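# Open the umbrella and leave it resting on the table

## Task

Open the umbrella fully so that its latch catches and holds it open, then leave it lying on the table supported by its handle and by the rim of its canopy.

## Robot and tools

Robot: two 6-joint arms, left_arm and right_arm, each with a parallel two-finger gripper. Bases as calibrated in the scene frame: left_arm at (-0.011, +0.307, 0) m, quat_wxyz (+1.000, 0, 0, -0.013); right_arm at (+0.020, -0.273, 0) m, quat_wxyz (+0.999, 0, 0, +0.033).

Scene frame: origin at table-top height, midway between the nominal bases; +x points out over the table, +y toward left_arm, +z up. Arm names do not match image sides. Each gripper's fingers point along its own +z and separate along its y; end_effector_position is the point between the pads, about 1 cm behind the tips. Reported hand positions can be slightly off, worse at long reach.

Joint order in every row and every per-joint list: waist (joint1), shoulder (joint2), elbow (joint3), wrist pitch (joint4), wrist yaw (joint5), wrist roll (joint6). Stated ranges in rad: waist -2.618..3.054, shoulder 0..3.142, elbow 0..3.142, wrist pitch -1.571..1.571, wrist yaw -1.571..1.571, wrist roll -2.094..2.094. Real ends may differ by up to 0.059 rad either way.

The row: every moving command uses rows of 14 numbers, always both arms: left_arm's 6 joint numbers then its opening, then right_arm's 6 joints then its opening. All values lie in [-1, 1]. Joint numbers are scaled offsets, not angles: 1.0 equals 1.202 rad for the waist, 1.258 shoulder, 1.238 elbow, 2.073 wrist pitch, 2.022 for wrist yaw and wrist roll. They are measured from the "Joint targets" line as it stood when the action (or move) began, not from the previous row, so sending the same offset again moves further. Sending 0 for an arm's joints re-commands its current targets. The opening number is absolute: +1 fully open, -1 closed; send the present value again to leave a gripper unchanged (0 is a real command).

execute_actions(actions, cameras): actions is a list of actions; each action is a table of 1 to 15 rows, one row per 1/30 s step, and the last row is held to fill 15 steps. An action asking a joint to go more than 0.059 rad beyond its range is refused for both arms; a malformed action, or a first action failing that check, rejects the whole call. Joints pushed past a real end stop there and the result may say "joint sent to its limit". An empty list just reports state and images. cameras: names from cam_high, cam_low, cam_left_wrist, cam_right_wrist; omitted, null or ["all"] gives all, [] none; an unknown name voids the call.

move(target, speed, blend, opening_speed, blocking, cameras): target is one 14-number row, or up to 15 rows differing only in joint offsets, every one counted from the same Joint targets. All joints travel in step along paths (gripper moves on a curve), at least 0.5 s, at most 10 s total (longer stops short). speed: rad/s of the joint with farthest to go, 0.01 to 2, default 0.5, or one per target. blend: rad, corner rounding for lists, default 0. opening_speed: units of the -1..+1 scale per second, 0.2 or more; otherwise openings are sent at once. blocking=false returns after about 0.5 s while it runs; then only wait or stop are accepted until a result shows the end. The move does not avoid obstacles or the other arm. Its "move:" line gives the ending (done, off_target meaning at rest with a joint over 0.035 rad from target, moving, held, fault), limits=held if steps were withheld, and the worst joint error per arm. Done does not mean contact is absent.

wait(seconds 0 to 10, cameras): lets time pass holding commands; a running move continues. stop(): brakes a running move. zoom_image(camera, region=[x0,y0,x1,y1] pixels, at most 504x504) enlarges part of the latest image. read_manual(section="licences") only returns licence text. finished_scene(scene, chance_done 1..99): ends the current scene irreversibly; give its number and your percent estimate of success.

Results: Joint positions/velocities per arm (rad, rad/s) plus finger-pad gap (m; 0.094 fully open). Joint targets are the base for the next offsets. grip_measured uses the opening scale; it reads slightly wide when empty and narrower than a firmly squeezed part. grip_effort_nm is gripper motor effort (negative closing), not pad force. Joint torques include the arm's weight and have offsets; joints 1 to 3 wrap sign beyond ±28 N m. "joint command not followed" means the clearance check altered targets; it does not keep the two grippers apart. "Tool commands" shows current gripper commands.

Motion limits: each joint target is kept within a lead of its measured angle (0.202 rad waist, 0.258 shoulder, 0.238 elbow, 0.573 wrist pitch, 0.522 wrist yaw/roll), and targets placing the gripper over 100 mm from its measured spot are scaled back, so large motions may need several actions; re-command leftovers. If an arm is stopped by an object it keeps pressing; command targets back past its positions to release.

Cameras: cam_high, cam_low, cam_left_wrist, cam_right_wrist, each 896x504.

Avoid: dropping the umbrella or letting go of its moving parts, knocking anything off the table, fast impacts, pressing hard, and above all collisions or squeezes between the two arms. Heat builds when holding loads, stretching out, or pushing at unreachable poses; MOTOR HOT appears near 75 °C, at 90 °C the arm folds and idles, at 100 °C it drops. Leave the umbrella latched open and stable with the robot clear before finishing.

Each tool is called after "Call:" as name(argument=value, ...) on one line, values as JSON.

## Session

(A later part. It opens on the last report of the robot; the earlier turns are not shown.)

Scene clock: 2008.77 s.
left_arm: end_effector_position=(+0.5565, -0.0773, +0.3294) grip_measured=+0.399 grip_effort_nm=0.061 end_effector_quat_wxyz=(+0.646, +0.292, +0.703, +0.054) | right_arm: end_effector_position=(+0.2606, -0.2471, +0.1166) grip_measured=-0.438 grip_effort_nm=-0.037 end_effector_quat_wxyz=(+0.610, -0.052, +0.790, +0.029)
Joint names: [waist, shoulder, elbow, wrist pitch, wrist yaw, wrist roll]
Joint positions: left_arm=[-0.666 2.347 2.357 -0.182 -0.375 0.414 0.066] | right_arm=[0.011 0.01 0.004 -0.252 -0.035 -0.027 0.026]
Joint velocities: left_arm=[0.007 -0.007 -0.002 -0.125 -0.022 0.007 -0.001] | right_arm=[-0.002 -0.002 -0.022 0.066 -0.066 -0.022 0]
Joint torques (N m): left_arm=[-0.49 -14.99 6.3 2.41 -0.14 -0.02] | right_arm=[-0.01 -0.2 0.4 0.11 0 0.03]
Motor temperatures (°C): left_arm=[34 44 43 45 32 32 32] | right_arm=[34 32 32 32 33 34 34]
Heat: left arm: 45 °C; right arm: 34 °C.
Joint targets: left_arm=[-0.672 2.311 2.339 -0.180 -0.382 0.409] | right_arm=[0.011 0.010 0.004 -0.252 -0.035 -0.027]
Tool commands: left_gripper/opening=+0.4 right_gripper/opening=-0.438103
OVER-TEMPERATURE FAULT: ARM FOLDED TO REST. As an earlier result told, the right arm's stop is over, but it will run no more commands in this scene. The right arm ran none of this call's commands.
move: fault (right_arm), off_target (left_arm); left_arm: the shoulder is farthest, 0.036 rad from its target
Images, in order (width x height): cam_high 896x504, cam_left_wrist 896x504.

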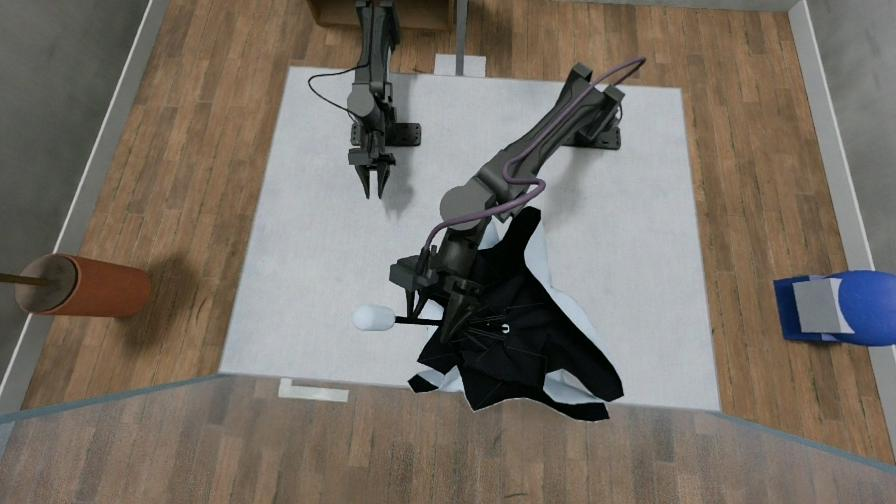

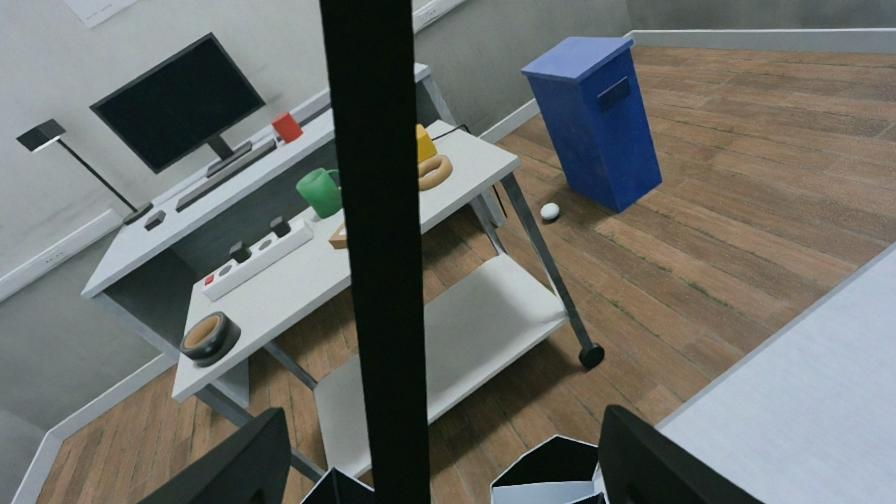

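Call:
execute_actions(actions=[], cameras=["cam_high", "cam_low", "cam_left_wrist"])

Scene clock: 2029.97 s.
left_arm: end_effector_position=(+0.5566, -0.0772, +0.3294) grip_measured=+0.399 grip_effort_nm=0.056 end_effector_quat_wxyz=(+0.646, +0.292, +0.703, +0.054) | right_arm: end_effector_position=(+0.2606, -0.2471, +0.1166) grip_measured=-0.438 grip_effort_nm=-0.032 end_effector_quat_wxyz=(+0.610, -0.052, +0.790, +0.029)
Joint names: [waist, shoulder, elbow, wrist pitch, wrist yaw, wrist roll]
Joint positions: left_arm=[-0.666 2.347 2.357 -0.182 -0.376 0.414 0.066] | right_arm=[0.011 0.01 0.004 -0.252 -0.035 -0.027 0.026]
Joint velocities: left_arm=[-0.017 -0.012 0.002 -0.022 -0.081 0.051 0.001] | right_arm=[0.017 -0.002 -0.007 -0.022 -0.022 0.007 0]
Joint torques (N m): left_arm=[-0.49 -15.1 6.28 2.42 -0.12 -0.01] | right_arm=[-0.02 -0.18 0.4 0.11 -0.01 0.02]
Motor temperatures (°C): left_arm=[34 45 42 47 32 32 32] | right_arm=[34 32 32 32 33 34 34]
Heat: left arm: 47 °C; right arm: 34 °C.
Joint targets: left_arm=[-0.672 2.311 2.339 -0.180 -0.383 0.409] | right_arm=[0.011 0.010 0.004 -0.252 -0.035 -0.027]
Tool commands: left_gripper/opening=+0.4 right_gripper/opening=-0.438103
OVER-TEMPERATURE FAULT: ARM FOLDED TO REST. As an earlier result told, the right arm's stop is over, but it will run no more commands in this scene.
Images, in order (width x height): cam_high 896x504, cam_low 896x504, cam_left_wrist 896x504.

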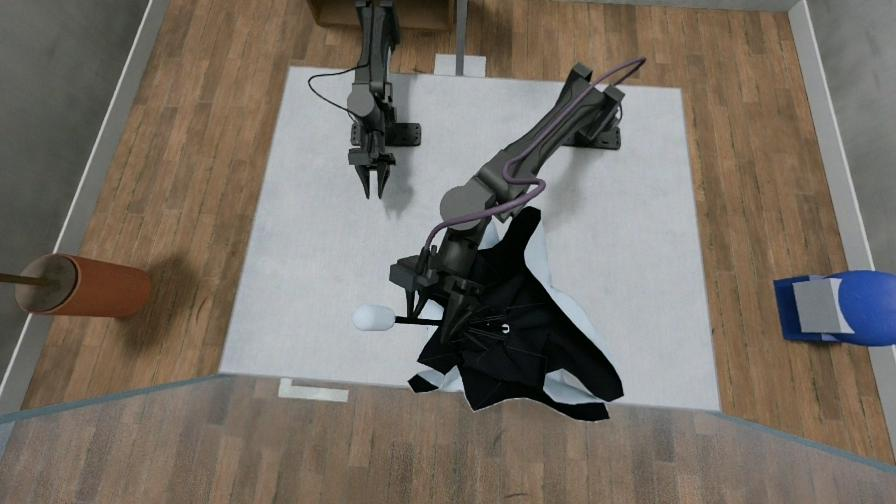

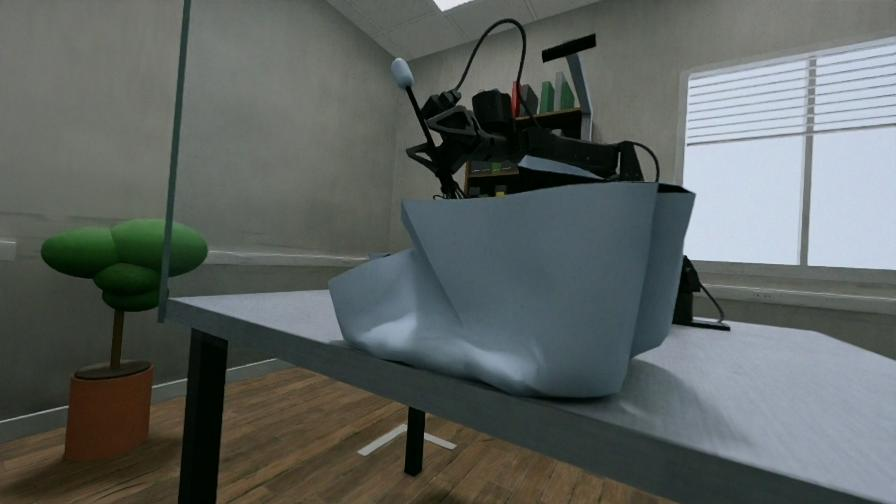

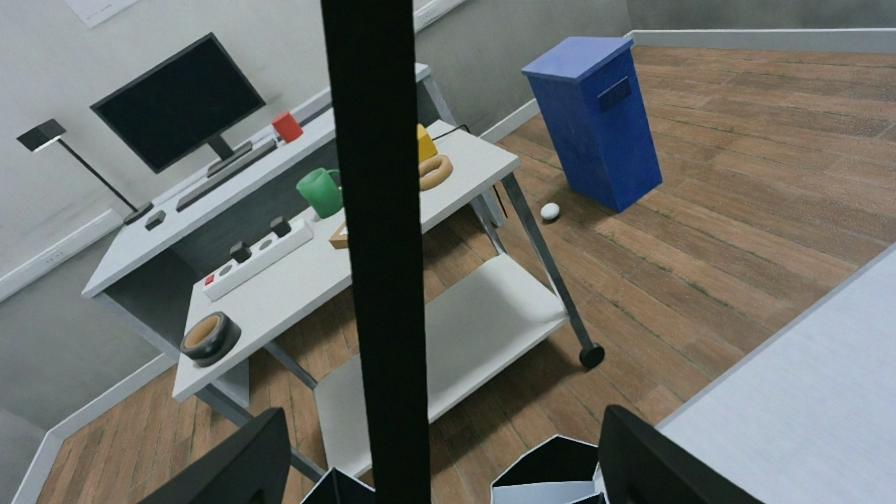

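Call:
move(target=[0.014, -0.0095, 0, 0, 0, 0, 0.4, 0, 0, 0, 0, 0, 0, -0.438102], speed=0.2, cameras=["cam_left_wrist"])

Scene clock: 2060.63 s.
left_arm: end_effector_position=(+0.5558, -0.0735, +0.3387) grip_measured=+0.399 grip_effort_nm=0.066 end_effector_quat_wxyz=(+0.652, +0.287, +0.700, +0.053) | right_arm: end_effector_position=(+0.2606, -0.2471, +0.1166) grip_measured=-0.438 grip_effort_nm=-0.037 end_effector_quat_wxyz=(+0.610, -0.052, +0.790, +0.029)
Joint names: [waist, shoulder, elbow, wrist pitch, wrist yaw, wrist roll]
Joint positions: left_arm=[-0.662 2.333 2.357 -0.179 -0.376 0.414 0.066] | right_arm=[0.011 0.01 0.004 -0.252 -0.035 -0.027 0.026]
Joint velocities: left_arm=[-0.017 -0.002 0.002 0.037 0.066 -0.022 -0.001] | right_arm=[-0.017 -0.002 -0.002 -0.022 -0.051 0.037 -0.001]
Joint torques (N m): left_arm=[0.66 -14.91 6.26 2.37 -0.12 -0.01] | right_arm=[0.01 -0.2 0.39 0.11 0 0.02]
Motor temperatures (°C): left_arm=[34 46 41 48 32 32 32] | right_arm=[34 32 32 32 33 34 34]
Heat: left arm: 48 °C; right arm: 34 °C.
Joint targets: left_arm=[-0.655 2.300 2.339 -0.180 -0.382 0.409] | right_arm=[0.011 0.010 0.004 -0.252 -0.035 -0.027]
Tool commands: left_gripper/opening=+0.4 right_gripper/opening=-0.438102
OVER-TEMPERATURE FAULT: ARM FOLDED TO REST. As an earlier result told, the right arm's stop is over, but it will run no more commands in this scene. The right arm ran none of this call's commands.
move: fault (right_arm)
Images, in order (width x height): cam_left_wrist 896x504.

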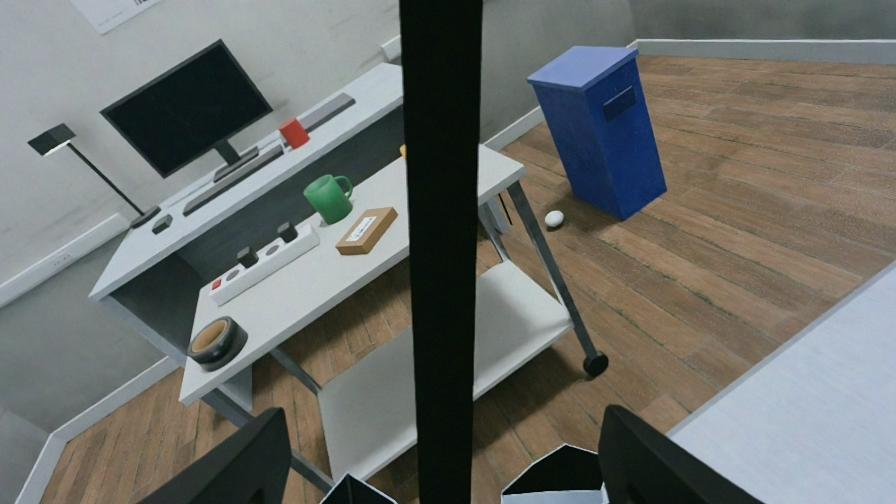

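Call:
move(target=[0, 0, 0, 0, 0, 0, -0.93, 0, 0, 0, 0, 0, 0, -0.438102], speed=0.3, opening_speed=0.7, cameras=["cam_left_wrist"])

Scene clock: 2064.90 s.
left_arm: end_effector_position=(+0.5558, -0.0734, +0.3388) grip_measured=-0.844 grip_effort_nm=-1.018 end_effector_quat_wxyz=(+0.652, +0.286, +0.700, +0.053) | right_arm: end_effector_position=(+0.2606, -0.2471, +0.1166) grip_measured=-0.438 grip_effort_nm=-0.027 end_effector_quat_wxyz=(+0.610, -0.052, +0.790, +0.029)
Joint names: [waist, shoulder, elbow, wrist pitch, wrist yaw, wrist roll]
Joint positions: left_arm=[-0.662 2.333 2.357 -0.179 -0.376 0.412 0.007] | right_arm=[0.011 0.01 0.004 -0.252 -0.035 -0.027 0.026]
Joint velocities: left_arm=[-0.007 0.002 0.002 0.007 -0.051 -0.022 0.001] | right_arm=[0.002 -0.017 -0.027 -0.022 0.007 -0.051 0]
Joint torques (N m): left_arm=[0.65 -14.91 6.28 2.39 -0.12 0.01] | right_arm=[0.03 -0.21 0.38 0.11 0.01 0.03]
Motor temperatures (°C): left_arm=[34 47 41 48 32 32 32] | right_arm=[34 32 32 32 33 34 34]
Heat: left arm: 48 °C; right arm: 34 °C.
Joint targets: left_arm=[-0.655 2.300 2.339 -0.180 -0.383 0.409] | right_arm=[0.011 0.010 0.004 -0.252 -0.035 -0.027]
Tool commands: left_gripper/opening=-0.93 right_gripper/opening=-0.438103
OVER-TEMPERATURE FAULT: ARM FOLDED TO REST. As an earlier result told, the right arm's stop is over, but it will run no more commands in this scene. The right arm ran none of this call's commands.
move: fault (right_arm)
Images, in order (width x height): cam_left_wrist 896x504.

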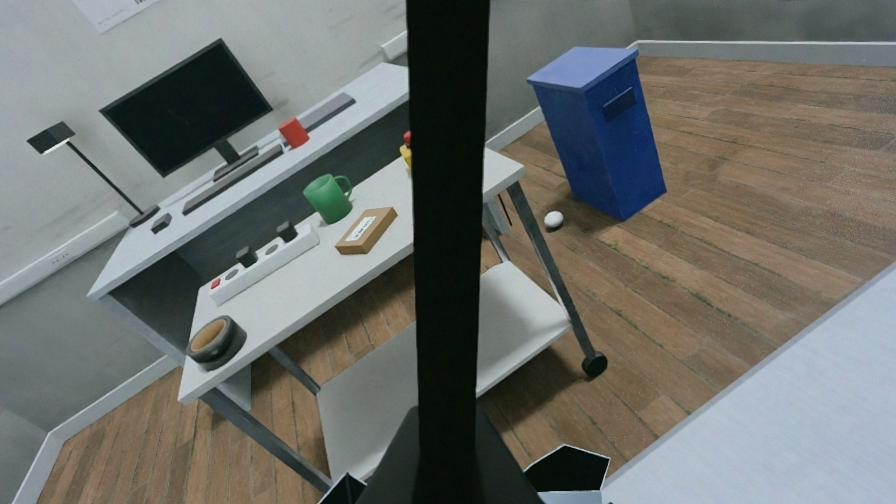

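Call:
move(target=[-0.0483, -0.2377, -0.0727, -0.109, -0.0223, -0.0035, -0.93, 0, 0, 0, 0, 0, 0, -0.438102], speed=0.35, cameras=["cam_high", "cam_low", "cam_left_wrist"])

Scene clock: 2109.50 s.
left_arm: end_effector_position=(+0.4774, -0.0351, +0.4213) grip_measured=-0.845 grip_effort_nm=-1.038 end_effector_quat_wxyz=(+0.636, +0.297, +0.710, +0.055) | right_arm: end_effector_position=(+0.2606, -0.2471, +0.1166) grip_measured=-0.438 grip_effort_nm=-0.037 end_effector_quat_wxyz=(+0.610, -0.052, +0.790, +0.029)
Joint names: [waist, shoulder, elbow, wrist pitch, wrist yaw, wrist roll]
Joint positions: left_arm=[-0.707 2.032 2.258 -0.429 -0.415 0.399 0.007] | right_arm=[0.011 0.01 0.004 -0.252 -0.035 -0.027 0.026]
Joint velocities: left_arm=[0.002 -0.012 -0.002 -0.051 -0.022 0.037 0] | right_arm=[-0.012 -0.007 0.002 -0.11 -0.022 -0.081 -0.001]
Joint torques (N m): left_arm=[-0.49 -12.31 6.52 2.62 -0.19 0.08] | right_arm=[-0.01 -0.2 0.35 0.11 0 0.02]
Motor temperatures (°C): left_arm=[34 52 41 49 32 32 33] | right_arm=[34 32 32 32 33 34 34]
Heat: left arm: 52 °C; right arm: 34 °C.
Joint targets: left_arm=[-0.713 2.000 2.249 -0.406 -0.428 0.402] | right_arm=[0.011 0.010 0.004 -0.252 -0.035 -0.027]
Tool commands: left_gripper/opening=-0.93 right_gripper/opening=-0.438103
OVER-TEMPERATURE FAULT: ARM FOLDED TO REST. As an earlier result told, the right arm's stop is over, but it will run no more commands in this scene. The right arm ran none of this call's commands.
move: fault (right_arm)
Images, in order (width x height): cam_high 896x504, cam_low 896x504, cam_left_wrist 896x504.

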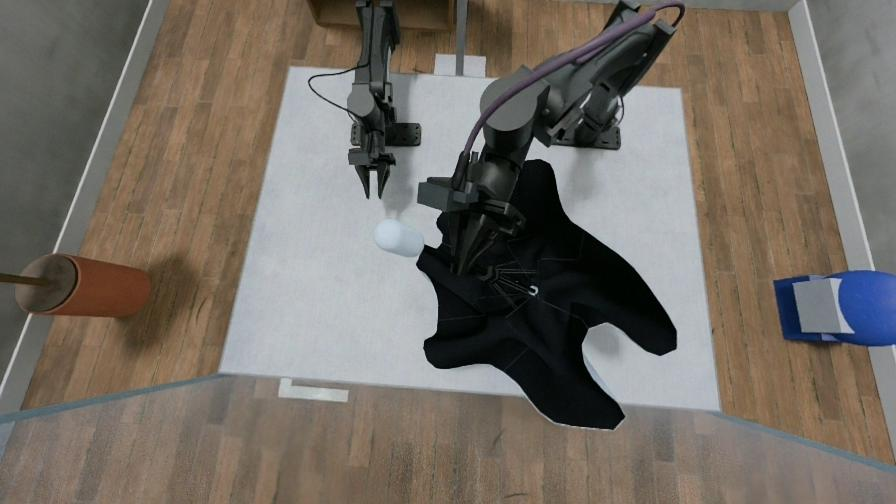

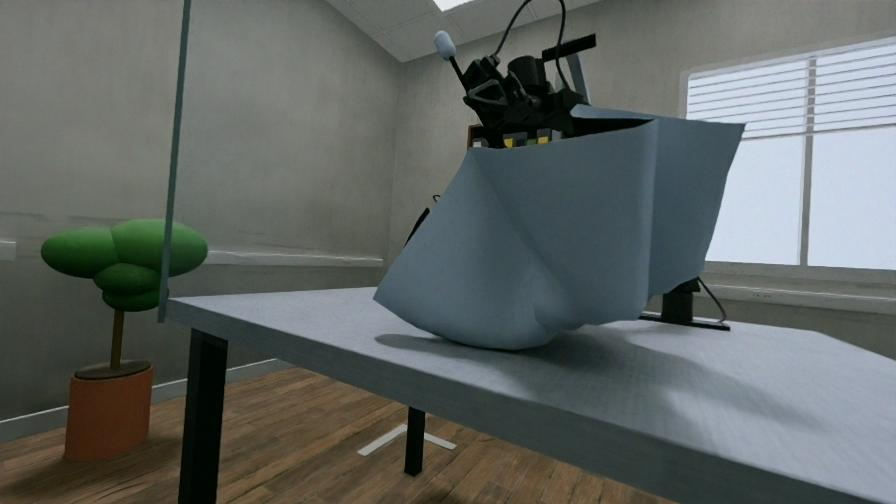

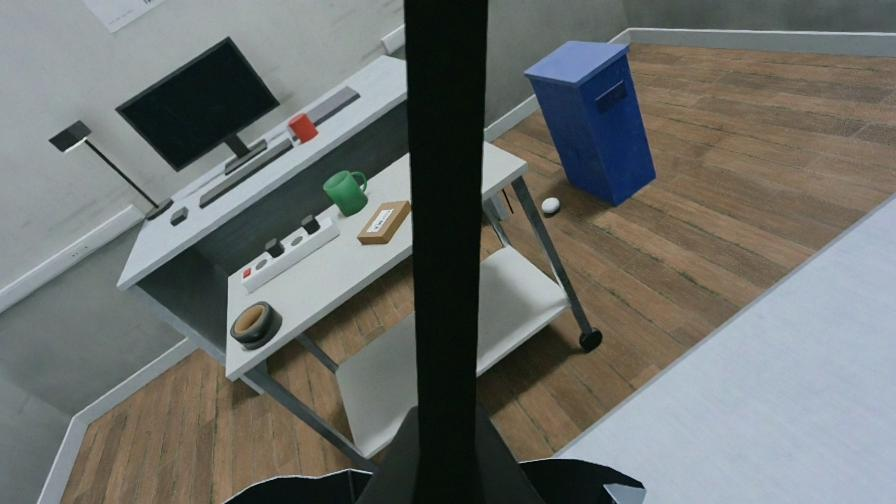

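Call:
zoom_image(camera="cam_left_wrist", region=[200, 380, 700, 504])

Call:
zoom_image(camera="cam_low", region=[360, 20, 760, 360])

Call:
zoom_image(camera="cam_high", region=[360, 60, 700, 440])

Scaled by 1.008 from the camera's 896x504 image, which has a finer 1280x720 frame.

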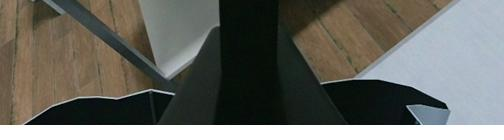

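Scaled by 1.260 from the camera's 896x504 image, which has a finer 1280x720 frame.

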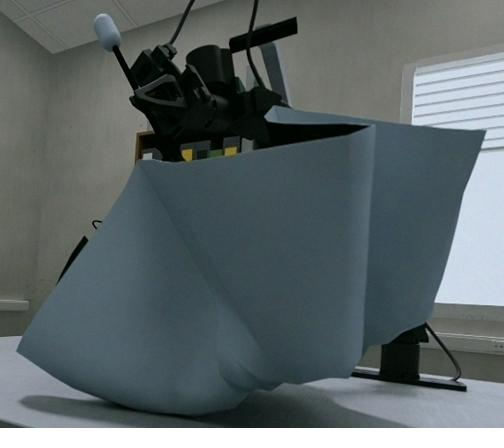

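Scaled by 1.326 from the camera's 896x504 image, which has a finer 1280x720 frame.

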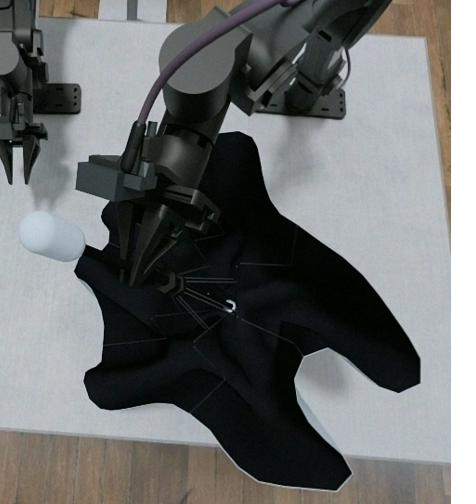

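Call:
zoom_image(camera="cam_left_wrist", region=[360, 0, 540, 120])

Call:
zoom_image(camera="cam_left_wrist", region=[360, 330, 540, 450])

Call:
zoom_image(camera="cam_high", region=[360, 170, 580, 330])

Scaled by 2.800 from the camera's 896x504 image, which has a finer 1280x720 frame.

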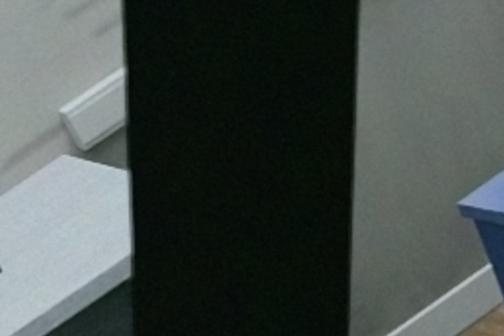

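Scaled by 2.800 from the camera's 896x504 image, which has a finer 1280x720 frame.

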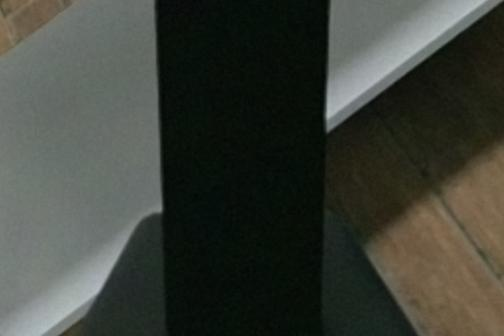

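Scaled by 2.291 from the camera's 896x504 image, which has a finer 1280x720 frame.

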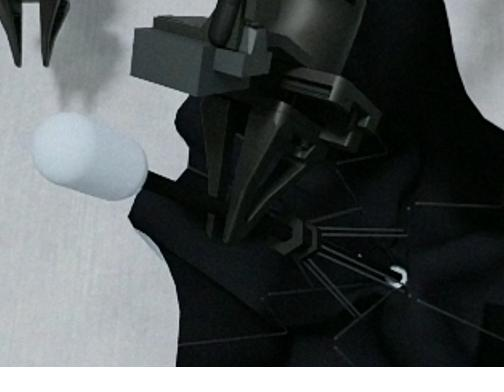

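Call:
move(target=[0.798, -0.2941, -0.5081, 0.2007, 0.9033, -0.1988, -0.93, 0, 0, 0, 0, 0, 0, -0.438102], speed=0.5, cameras=["cam_high", "cam_low", "cam_left_wrist"])

Scene clock: 2144.10 s.
left_arm: end_effector_position=(+0.4119, +0.2220, +0.4290) grip_measured=-0.845 grip_effort_nm=-1.043 end_effector_quat_wxyz=(+0.581, +0.382, +0.598, -0.399) | right_arm: end_effector_position=(+0.2606, -0.2471, +0.1166) grip_measured=-0.438 grip_effort_nm=-0.027 end_effector_quat_wxyz=(+0.610, -0.052, +0.790, +0.029)
Joint names: [waist, shoulder, elbow, wrist pitch, wrist yaw, wrist roll]
Joint positions: left_arm=[0.244 1.665 1.633 -0.009 1.388 0.008 0.007] | right_arm=[0.011 0.01 0.004 -0.252 -0.035 -0.027 0.026]
Joint velocities: left_arm=[-0.002 -0.002 0.002 -0.022 -0.007 0.022 0] | right_arm=[0.002 -0.022 -0.017 -0.081 -0.007 -0.037 -0.001]
Joint torques (N m): left_arm=[0.16 -9.7 6.27 1.96 0.14 -0.04] | right_arm=[0.02 -0.21 0.4 0.11 -0.01 0.01]
Motor temperatures (°C): left_arm=[34 48 42 53 32 32 33] | right_arm=[34 32 32 32 33 34 34]
Heat: left arm: 53 °C; right arm: 34 °C.
Joint targets: left_arm=[0.246 1.630 1.620 0.010 1.399 -0.001] | right_arm=[0.011 0.010 0.004 -0.252 -0.035 -0.027]
Tool commands: left_gripper/opening=-0.93 right_gripper/opening=-0.438102
OVER-TEMPERATURE FAULT: ARM FOLDED TO REST. As an earlier result told, the right arm's stop is over, but it will run no more commands in this scene. The right arm ran none of this call's commands.
move: fault (right_arm)
Images, in order (width x height): cam_high 896x504, cam_low 896x504, cam_left_wrist 896x504.

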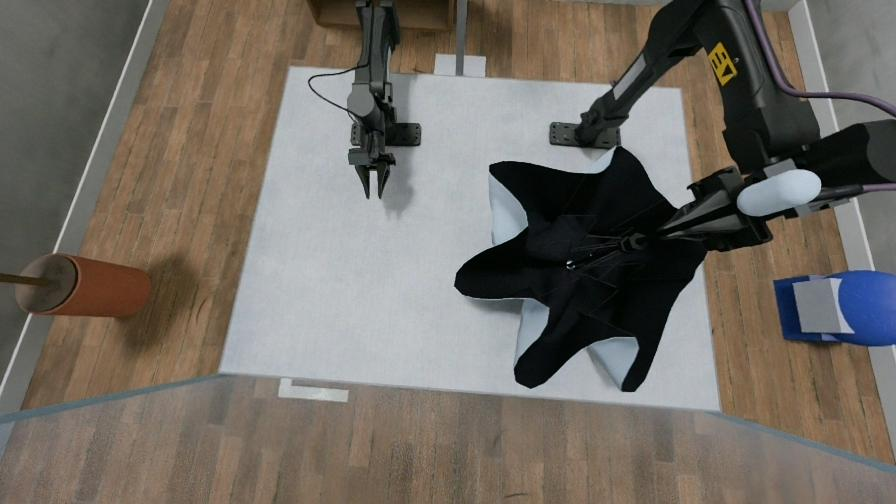

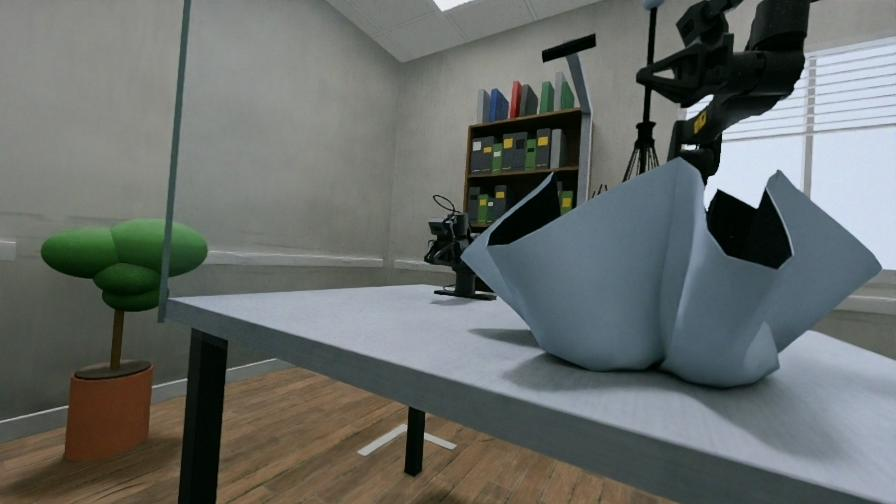

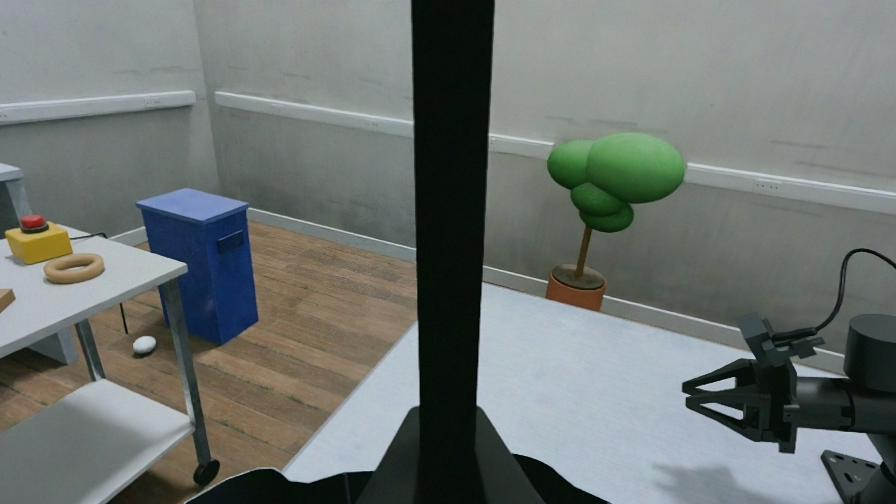

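Call:
move(target=[0, -0.0278, -0.1963, 0.0979, 0, 0, -0.93, 0, 0, 0, 0, 0, 0, -0.438102], speed=0.15, cameras=["cam_high", "cam_low", "cam_left_wrist"])

Scene clock: 2151.93 s.
left_arm: end_effector_position=(+0.4075, +0.2209, +0.3783) grip_measured=-0.845 grip_effort_nm=-1.043 end_effector_quat_wxyz=(+0.580, +0.382, +0.598, -0.400) | right_arm: end_effector_position=(+0.2606, -0.2471, +0.1166) grip_measured=-0.438 grip_effort_nm=-0.037 end_effector_quat_wxyz=(+0.610, -0.052, +0.790, +0.029)
Joint names: [waist, shoulder, elbow, wrist pitch, wrist yaw, wrist roll]
Joint positions: left_arm=[0.244 1.629 1.39 0.197 1.389 0.005 0.007] | right_arm=[0.011 0.01 0.004 -0.252 -0.035 -0.027 0.026]
Joint velocities: left_arm=[-0.012 -0.007 -0.017 0.007 0.007 -0.022 0.001] | right_arm=[-0.002 -0.007 -0.002 0.007 0.007 0.066 -0.001]
Joint torques (N m): left_arm=[0.17 -9.37 6.35 1.94 0.12 -0.02] | right_arm=[-0.02 -0.21 0.34 0.11 0 0.03]
Motor temperatures (°C): left_arm=[34 46 41 52 32 32 33] | right_arm=[34 32 32 32 33 34 34]
Heat: left arm: 52 °C; right arm: 34 °C.
Joint targets: left_arm=[0.246 1.596 1.377 0.213 1.399 0.000] | right_arm=[0.011 0.010 0.004 -0.252 -0.035 -0.027]
Tool commands: left_gripper/opening=-0.93 right_gripper/opening=-0.438103
OVER-TEMPERATURE FAULT: ARM FOLDED TO REST. As an earlier result told, the right arm's stop is over, but it will run no more commands in this scene. The right arm ran none of this call's commands.
move: fault (right_arm)
Images, in order (width x height): cam_high 896x504, cam_low 896x504, cam_left_wrist 896x504.

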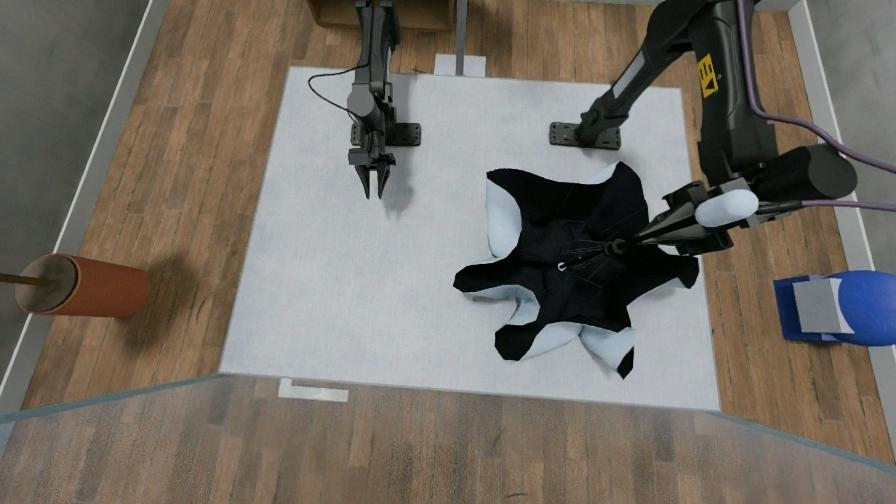

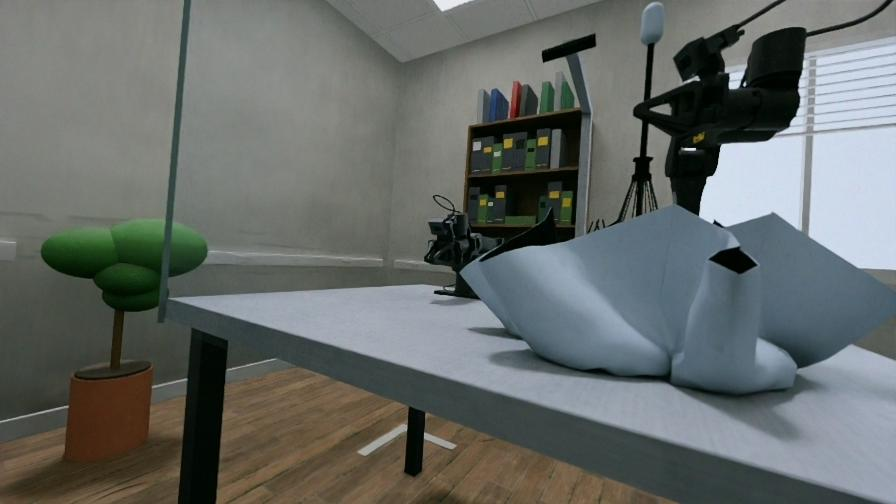

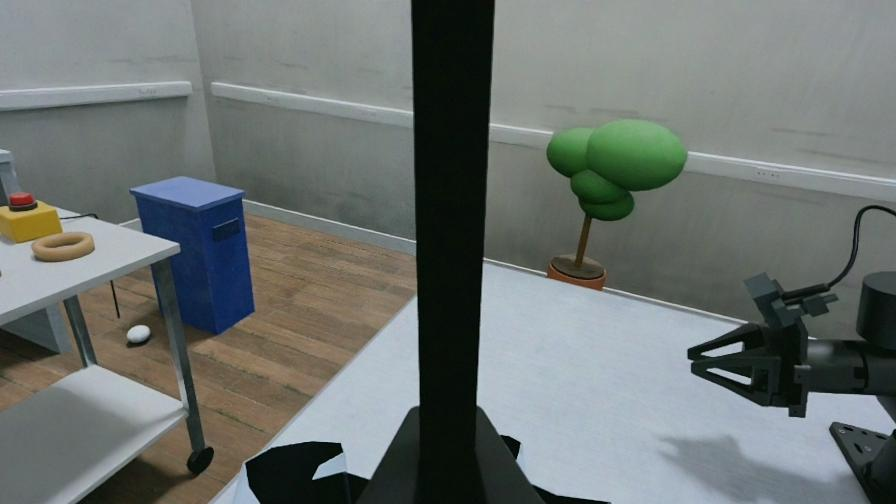

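Call:
move(target=[0, 0, 0, 0, 0, 0, -0.82, 0, 0, 0, 0, 0, 0, -0.438102], speed=0.3, opening_speed=0.3, cameras=["cam_low", "cam_left_wrist"])

Scene clock: 2161.87 s.
left_arm: end_effector_position=(+0.4075, +0.2209, +0.3785) grip_measured=-0.815 grip_effort_nm=-0.315 end_effector_quat_wxyz=(+0.581, +0.382, +0.598, -0.399) | right_arm: end_effector_position=(+0.2606, -0.2471, +0.1166) grip_measured=-0.438 grip_effort_nm=-0.032 end_effector_quat_wxyz=(+0.610, -0.052, +0.790, +0.029)
Joint names: [waist, shoulder, elbow, wrist pitch, wrist yaw, wrist roll]
Joint positions: left_arm=[0.244 1.629 1.39 0.199 1.389 0.005 0.009] | right_arm=[0.011 0.01 0.004 -0.252 -0.035 -0.027 0.026]
Joint velocities: left_arm=[0.007 -0.002 0.007 0.066 -0.095 0.022 -0.001] | right_arm=[-0.012 0.002 -0.007 -0.066 -0.051 0.022 0]
Joint torques (N m): left_arm=[0.18 -9.37 6.35 1.93 0.11 -0.02] | right_arm=[0.08 -0.24 0.4 0.12 -0.01 0.01]
Motor temperatures (°C): left_arm=[34 47 41 51 32 32 34] | right_arm=[34 32 32 32 33 34 34]
Heat: left arm: 51 °C; right arm: 34 °C.
Joint targets: left_arm=[0.246 1.596 1.377 0.214 1.399 0.000] | right_arm=[0.011 0.010 0.004 -0.252 -0.035 -0.027]
Tool commands: left_gripper/opening=-0.82 right_gripper/opening=-0.438103
OVER-TEMPERATURE FAULT: ARM FOLDED TO REST. As an earlier result told, the right arm's stop is over, but it will run no more commands in this scene. The right arm ran none of this call's commands.
move: fault (right_arm)
Images, in order (width x height): cam_low 896x504, cam_left_wrist 896x504.

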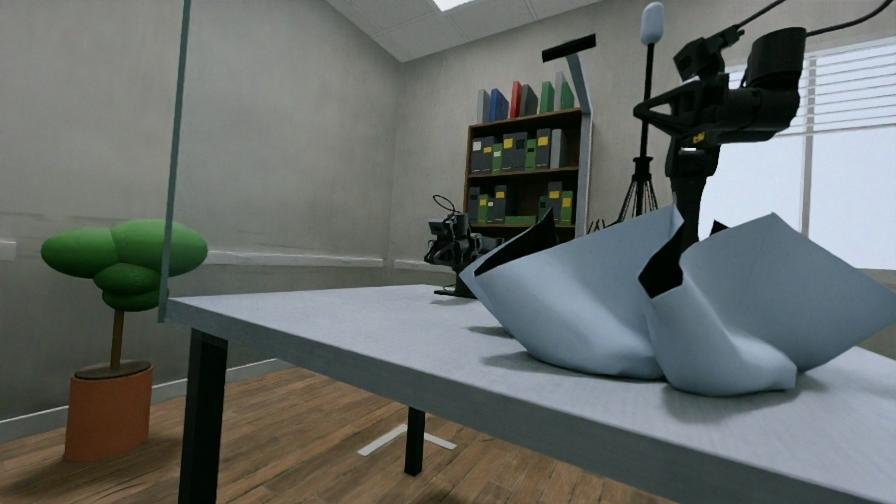

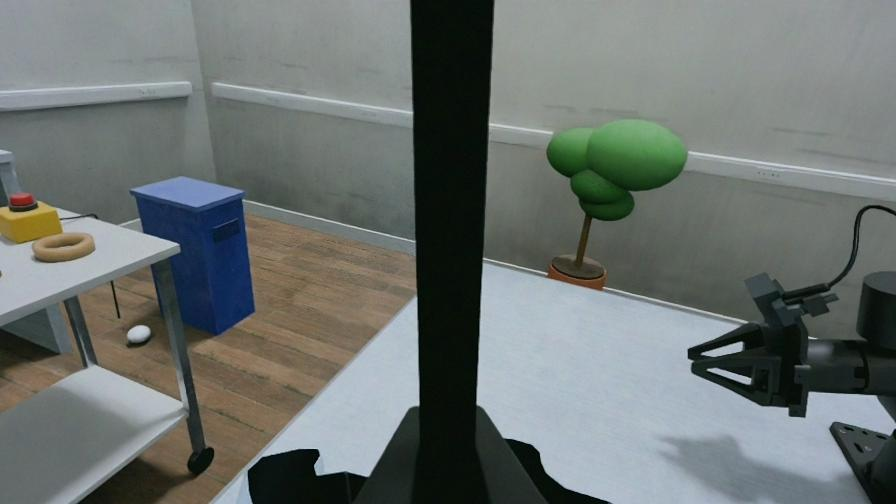

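Call:
move(target=[[0, 0.0199, -0.1183, 0.0762, 0, 0, -0.82, 0, 0, 0, 0, 0, 0, -0.438102], [0, 0.0485, -0.2184, 0.1534, 0, 0, -0.82, 0, 0, 0, 0, 0, 0, -0.438102]], speed=0.12, blend=0.03, cameras=["cam_high", "cam_low", "cam_left_wrist"])

Scene clock: 2166.37 s.
left_arm: end_effector_position=(+0.3899, +0.2172, +0.3725) grip_measured=-0.818 grip_effort_nm=-1.038 end_effector_quat_wxyz=(+0.626, +0.414, +0.553, -0.363) | right_arm: end_effector_position=(+0.2606, -0.2471, +0.1166) grip_measured=-0.438 grip_effort_nm=-0.032 end_effector_quat_wxyz=(+0.610, -0.052, +0.790, +0.029)
Joint names: [waist, shoulder, elbow, wrist pitch, wrist yaw, wrist roll]
Joint positions: left_arm=[0.244 1.577 1.195 0.629 1.381 -0.125 0.009] | right_arm=[0.011 0.01 0.004 -0.252 -0.035 -0.027 0.026]
Joint velocities: left_arm=[0.002 -0.012 0.007 0.007 -0.095 0.022 -0.001] | right_arm=[-0.007 -0.002 -0.002 0.051 0.007 0.007 0]
Joint torques (N m): left_arm=[0.21 -0.57 0.46 0.64 0.01 1.49] | right_arm=[-0.02 -0.23 0.35 0.11 -0.01 0.03]
Motor temperatures (°C): left_arm=[34 46 41 50 32 32 33] | right_arm=[34 32 32 32 33 34 34]
Heat: left arm: 50 °C; right arm: 34 °C.
Joint targets: left_arm=[0.246 1.657 1.107 0.531 1.399 0.000] | right_arm=[0.011 0.010 0.004 -0.252 -0.035 -0.027]
Tool commands: left_gripper/opening=-0.82 right_gripper/opening=-0.438103
OVER-TEMPERATURE FAULT: ARM FOLDED TO REST. As an earlier result told, the right arm's stop is over, but it will run no more commands in this scene. The right arm ran none of this call's commands.
move: fault (right_arm), off_target (left_arm); left_arm: the wrist roll is farthest, 0.125 rad from its target
Images, in order (width x height): cam_high 896x504, cam_low 896x504, cam_left_wrist 896x504.

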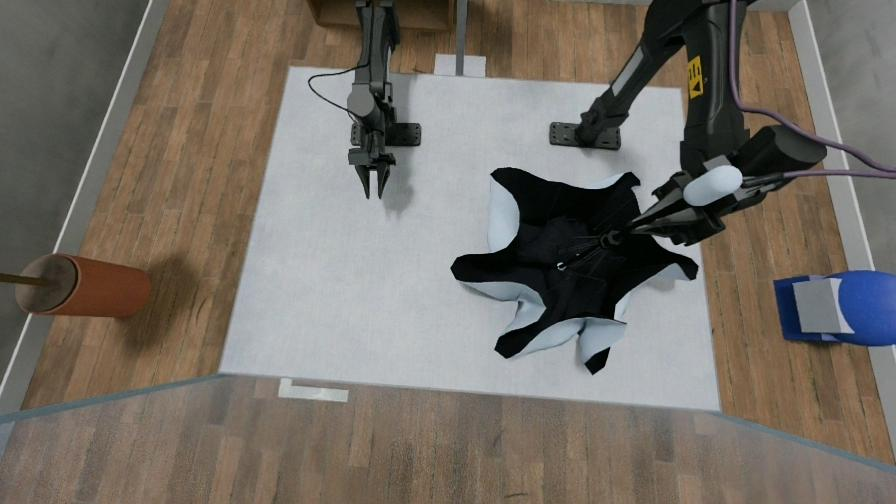

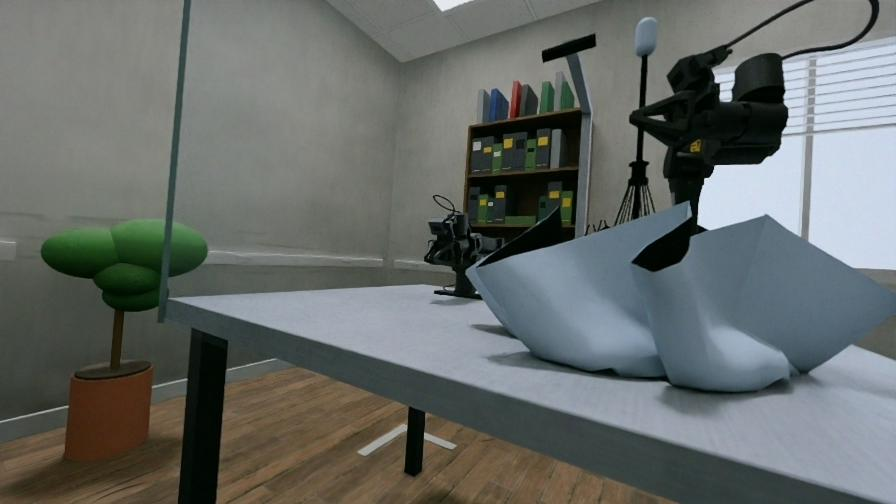

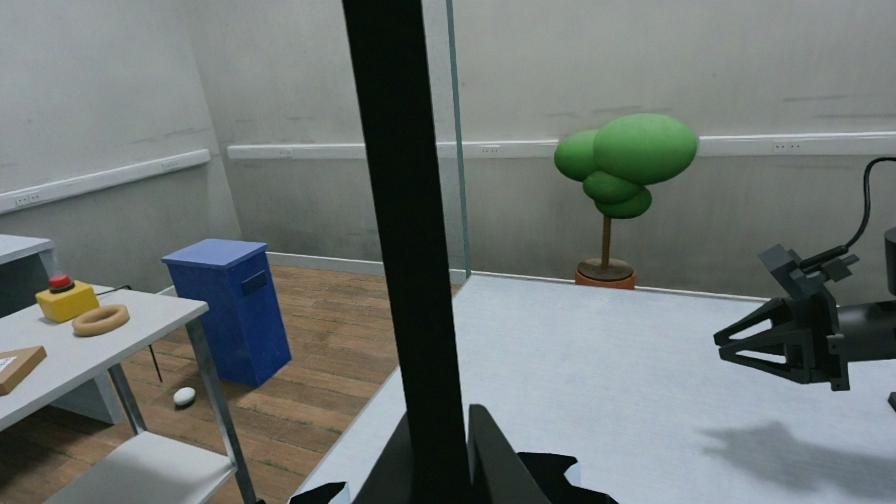

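Call:
move(target=[0, -0.0485, 0.2181, -0.1534, 0, 0, -0.8, 0, 0, 0, 0, 0, 0, -0.438102], speed=0.25, opening_speed=0.3, cameras=["cam_low", "cam_left_wrist"])

Scene clock: 2179.93 s.
left_arm: end_effector_position=(+0.3962, +0.2181, +0.3778) grip_measured=-0.797 grip_effort_nm=-0.159 end_effector_quat_wxyz=(+0.581, +0.385, +0.595, -0.401) | right_arm: end_effector_position=(+0.2606, -0.2471, +0.1166) grip_measured=-0.438 grip_effort_nm=-0.037 end_effector_quat_wxyz=(+0.610, -0.052, +0.790, +0.029)
Joint names: [waist, shoulder, elbow, wrist pitch, wrist yaw, wrist roll]
Joint positions: left_arm=[0.244 1.589 1.341 0.22 1.395 -0.003 0.01] | right_arm=[0.011 0.01 0.004 -0.252 -0.035 -0.027 0.026]
Joint velocities: left_arm=[-0.012 -0.002 -0.007 0.022 0.051 -0.022 0] | right_arm=[-0.007 -0.012 0.002 -0.007 0.037 -0.037 -0.001]
Joint torques (N m): left_arm=[0.18 -6.01 10.32 1.71 0.05 0.07] | right_arm=[0.03 -0.24 0.38 0.11 -0.01 0.02]
Motor temperatures (°C): left_arm=[34 44 40 47 32 33 33] | right_arm=[34 32 32 32 33 34 34]
Heat: left arm: 47 °C; right arm: 34 °C.
Joint targets: left_arm=[0.246 1.595 1.377 0.213 1.399 0.000] | right_arm=[0.011 0.010 0.004 -0.252 -0.035 -0.027]
Tool commands: left_gripper/opening=-0.8 right_gripper/opening=-0.438103
OVER-TEMPERATURE FAULT: ARM FOLDED TO REST. As an earlier result told, the right arm's stop is over, but it will run no more commands in this scene. The right arm ran none of this call's commands.
move: fault (right_arm), off_target (left_arm); left_arm: the elbow is farthest, 0.036 rad from its target
Images, in order (width x height): cam_low 896x504, cam_left_wrist 896x504.

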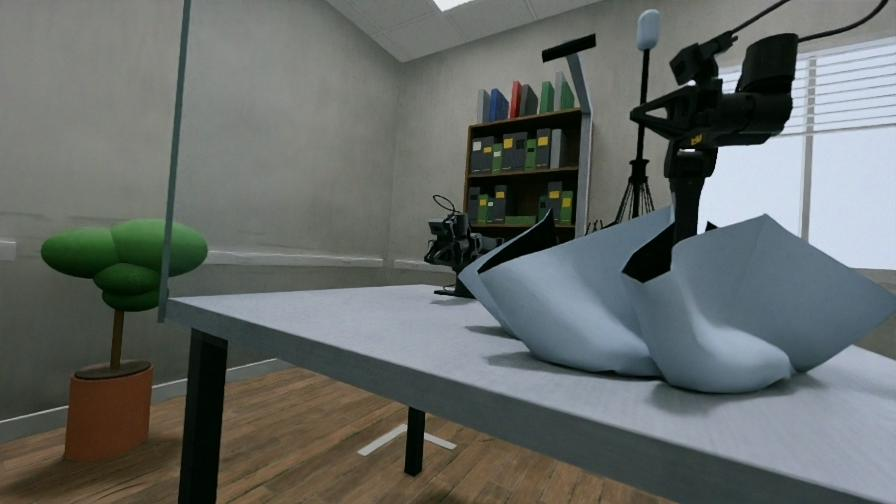

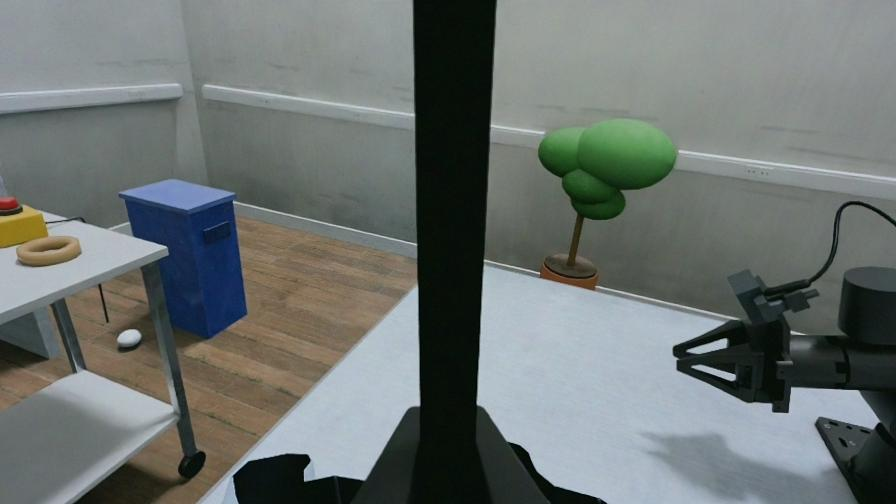

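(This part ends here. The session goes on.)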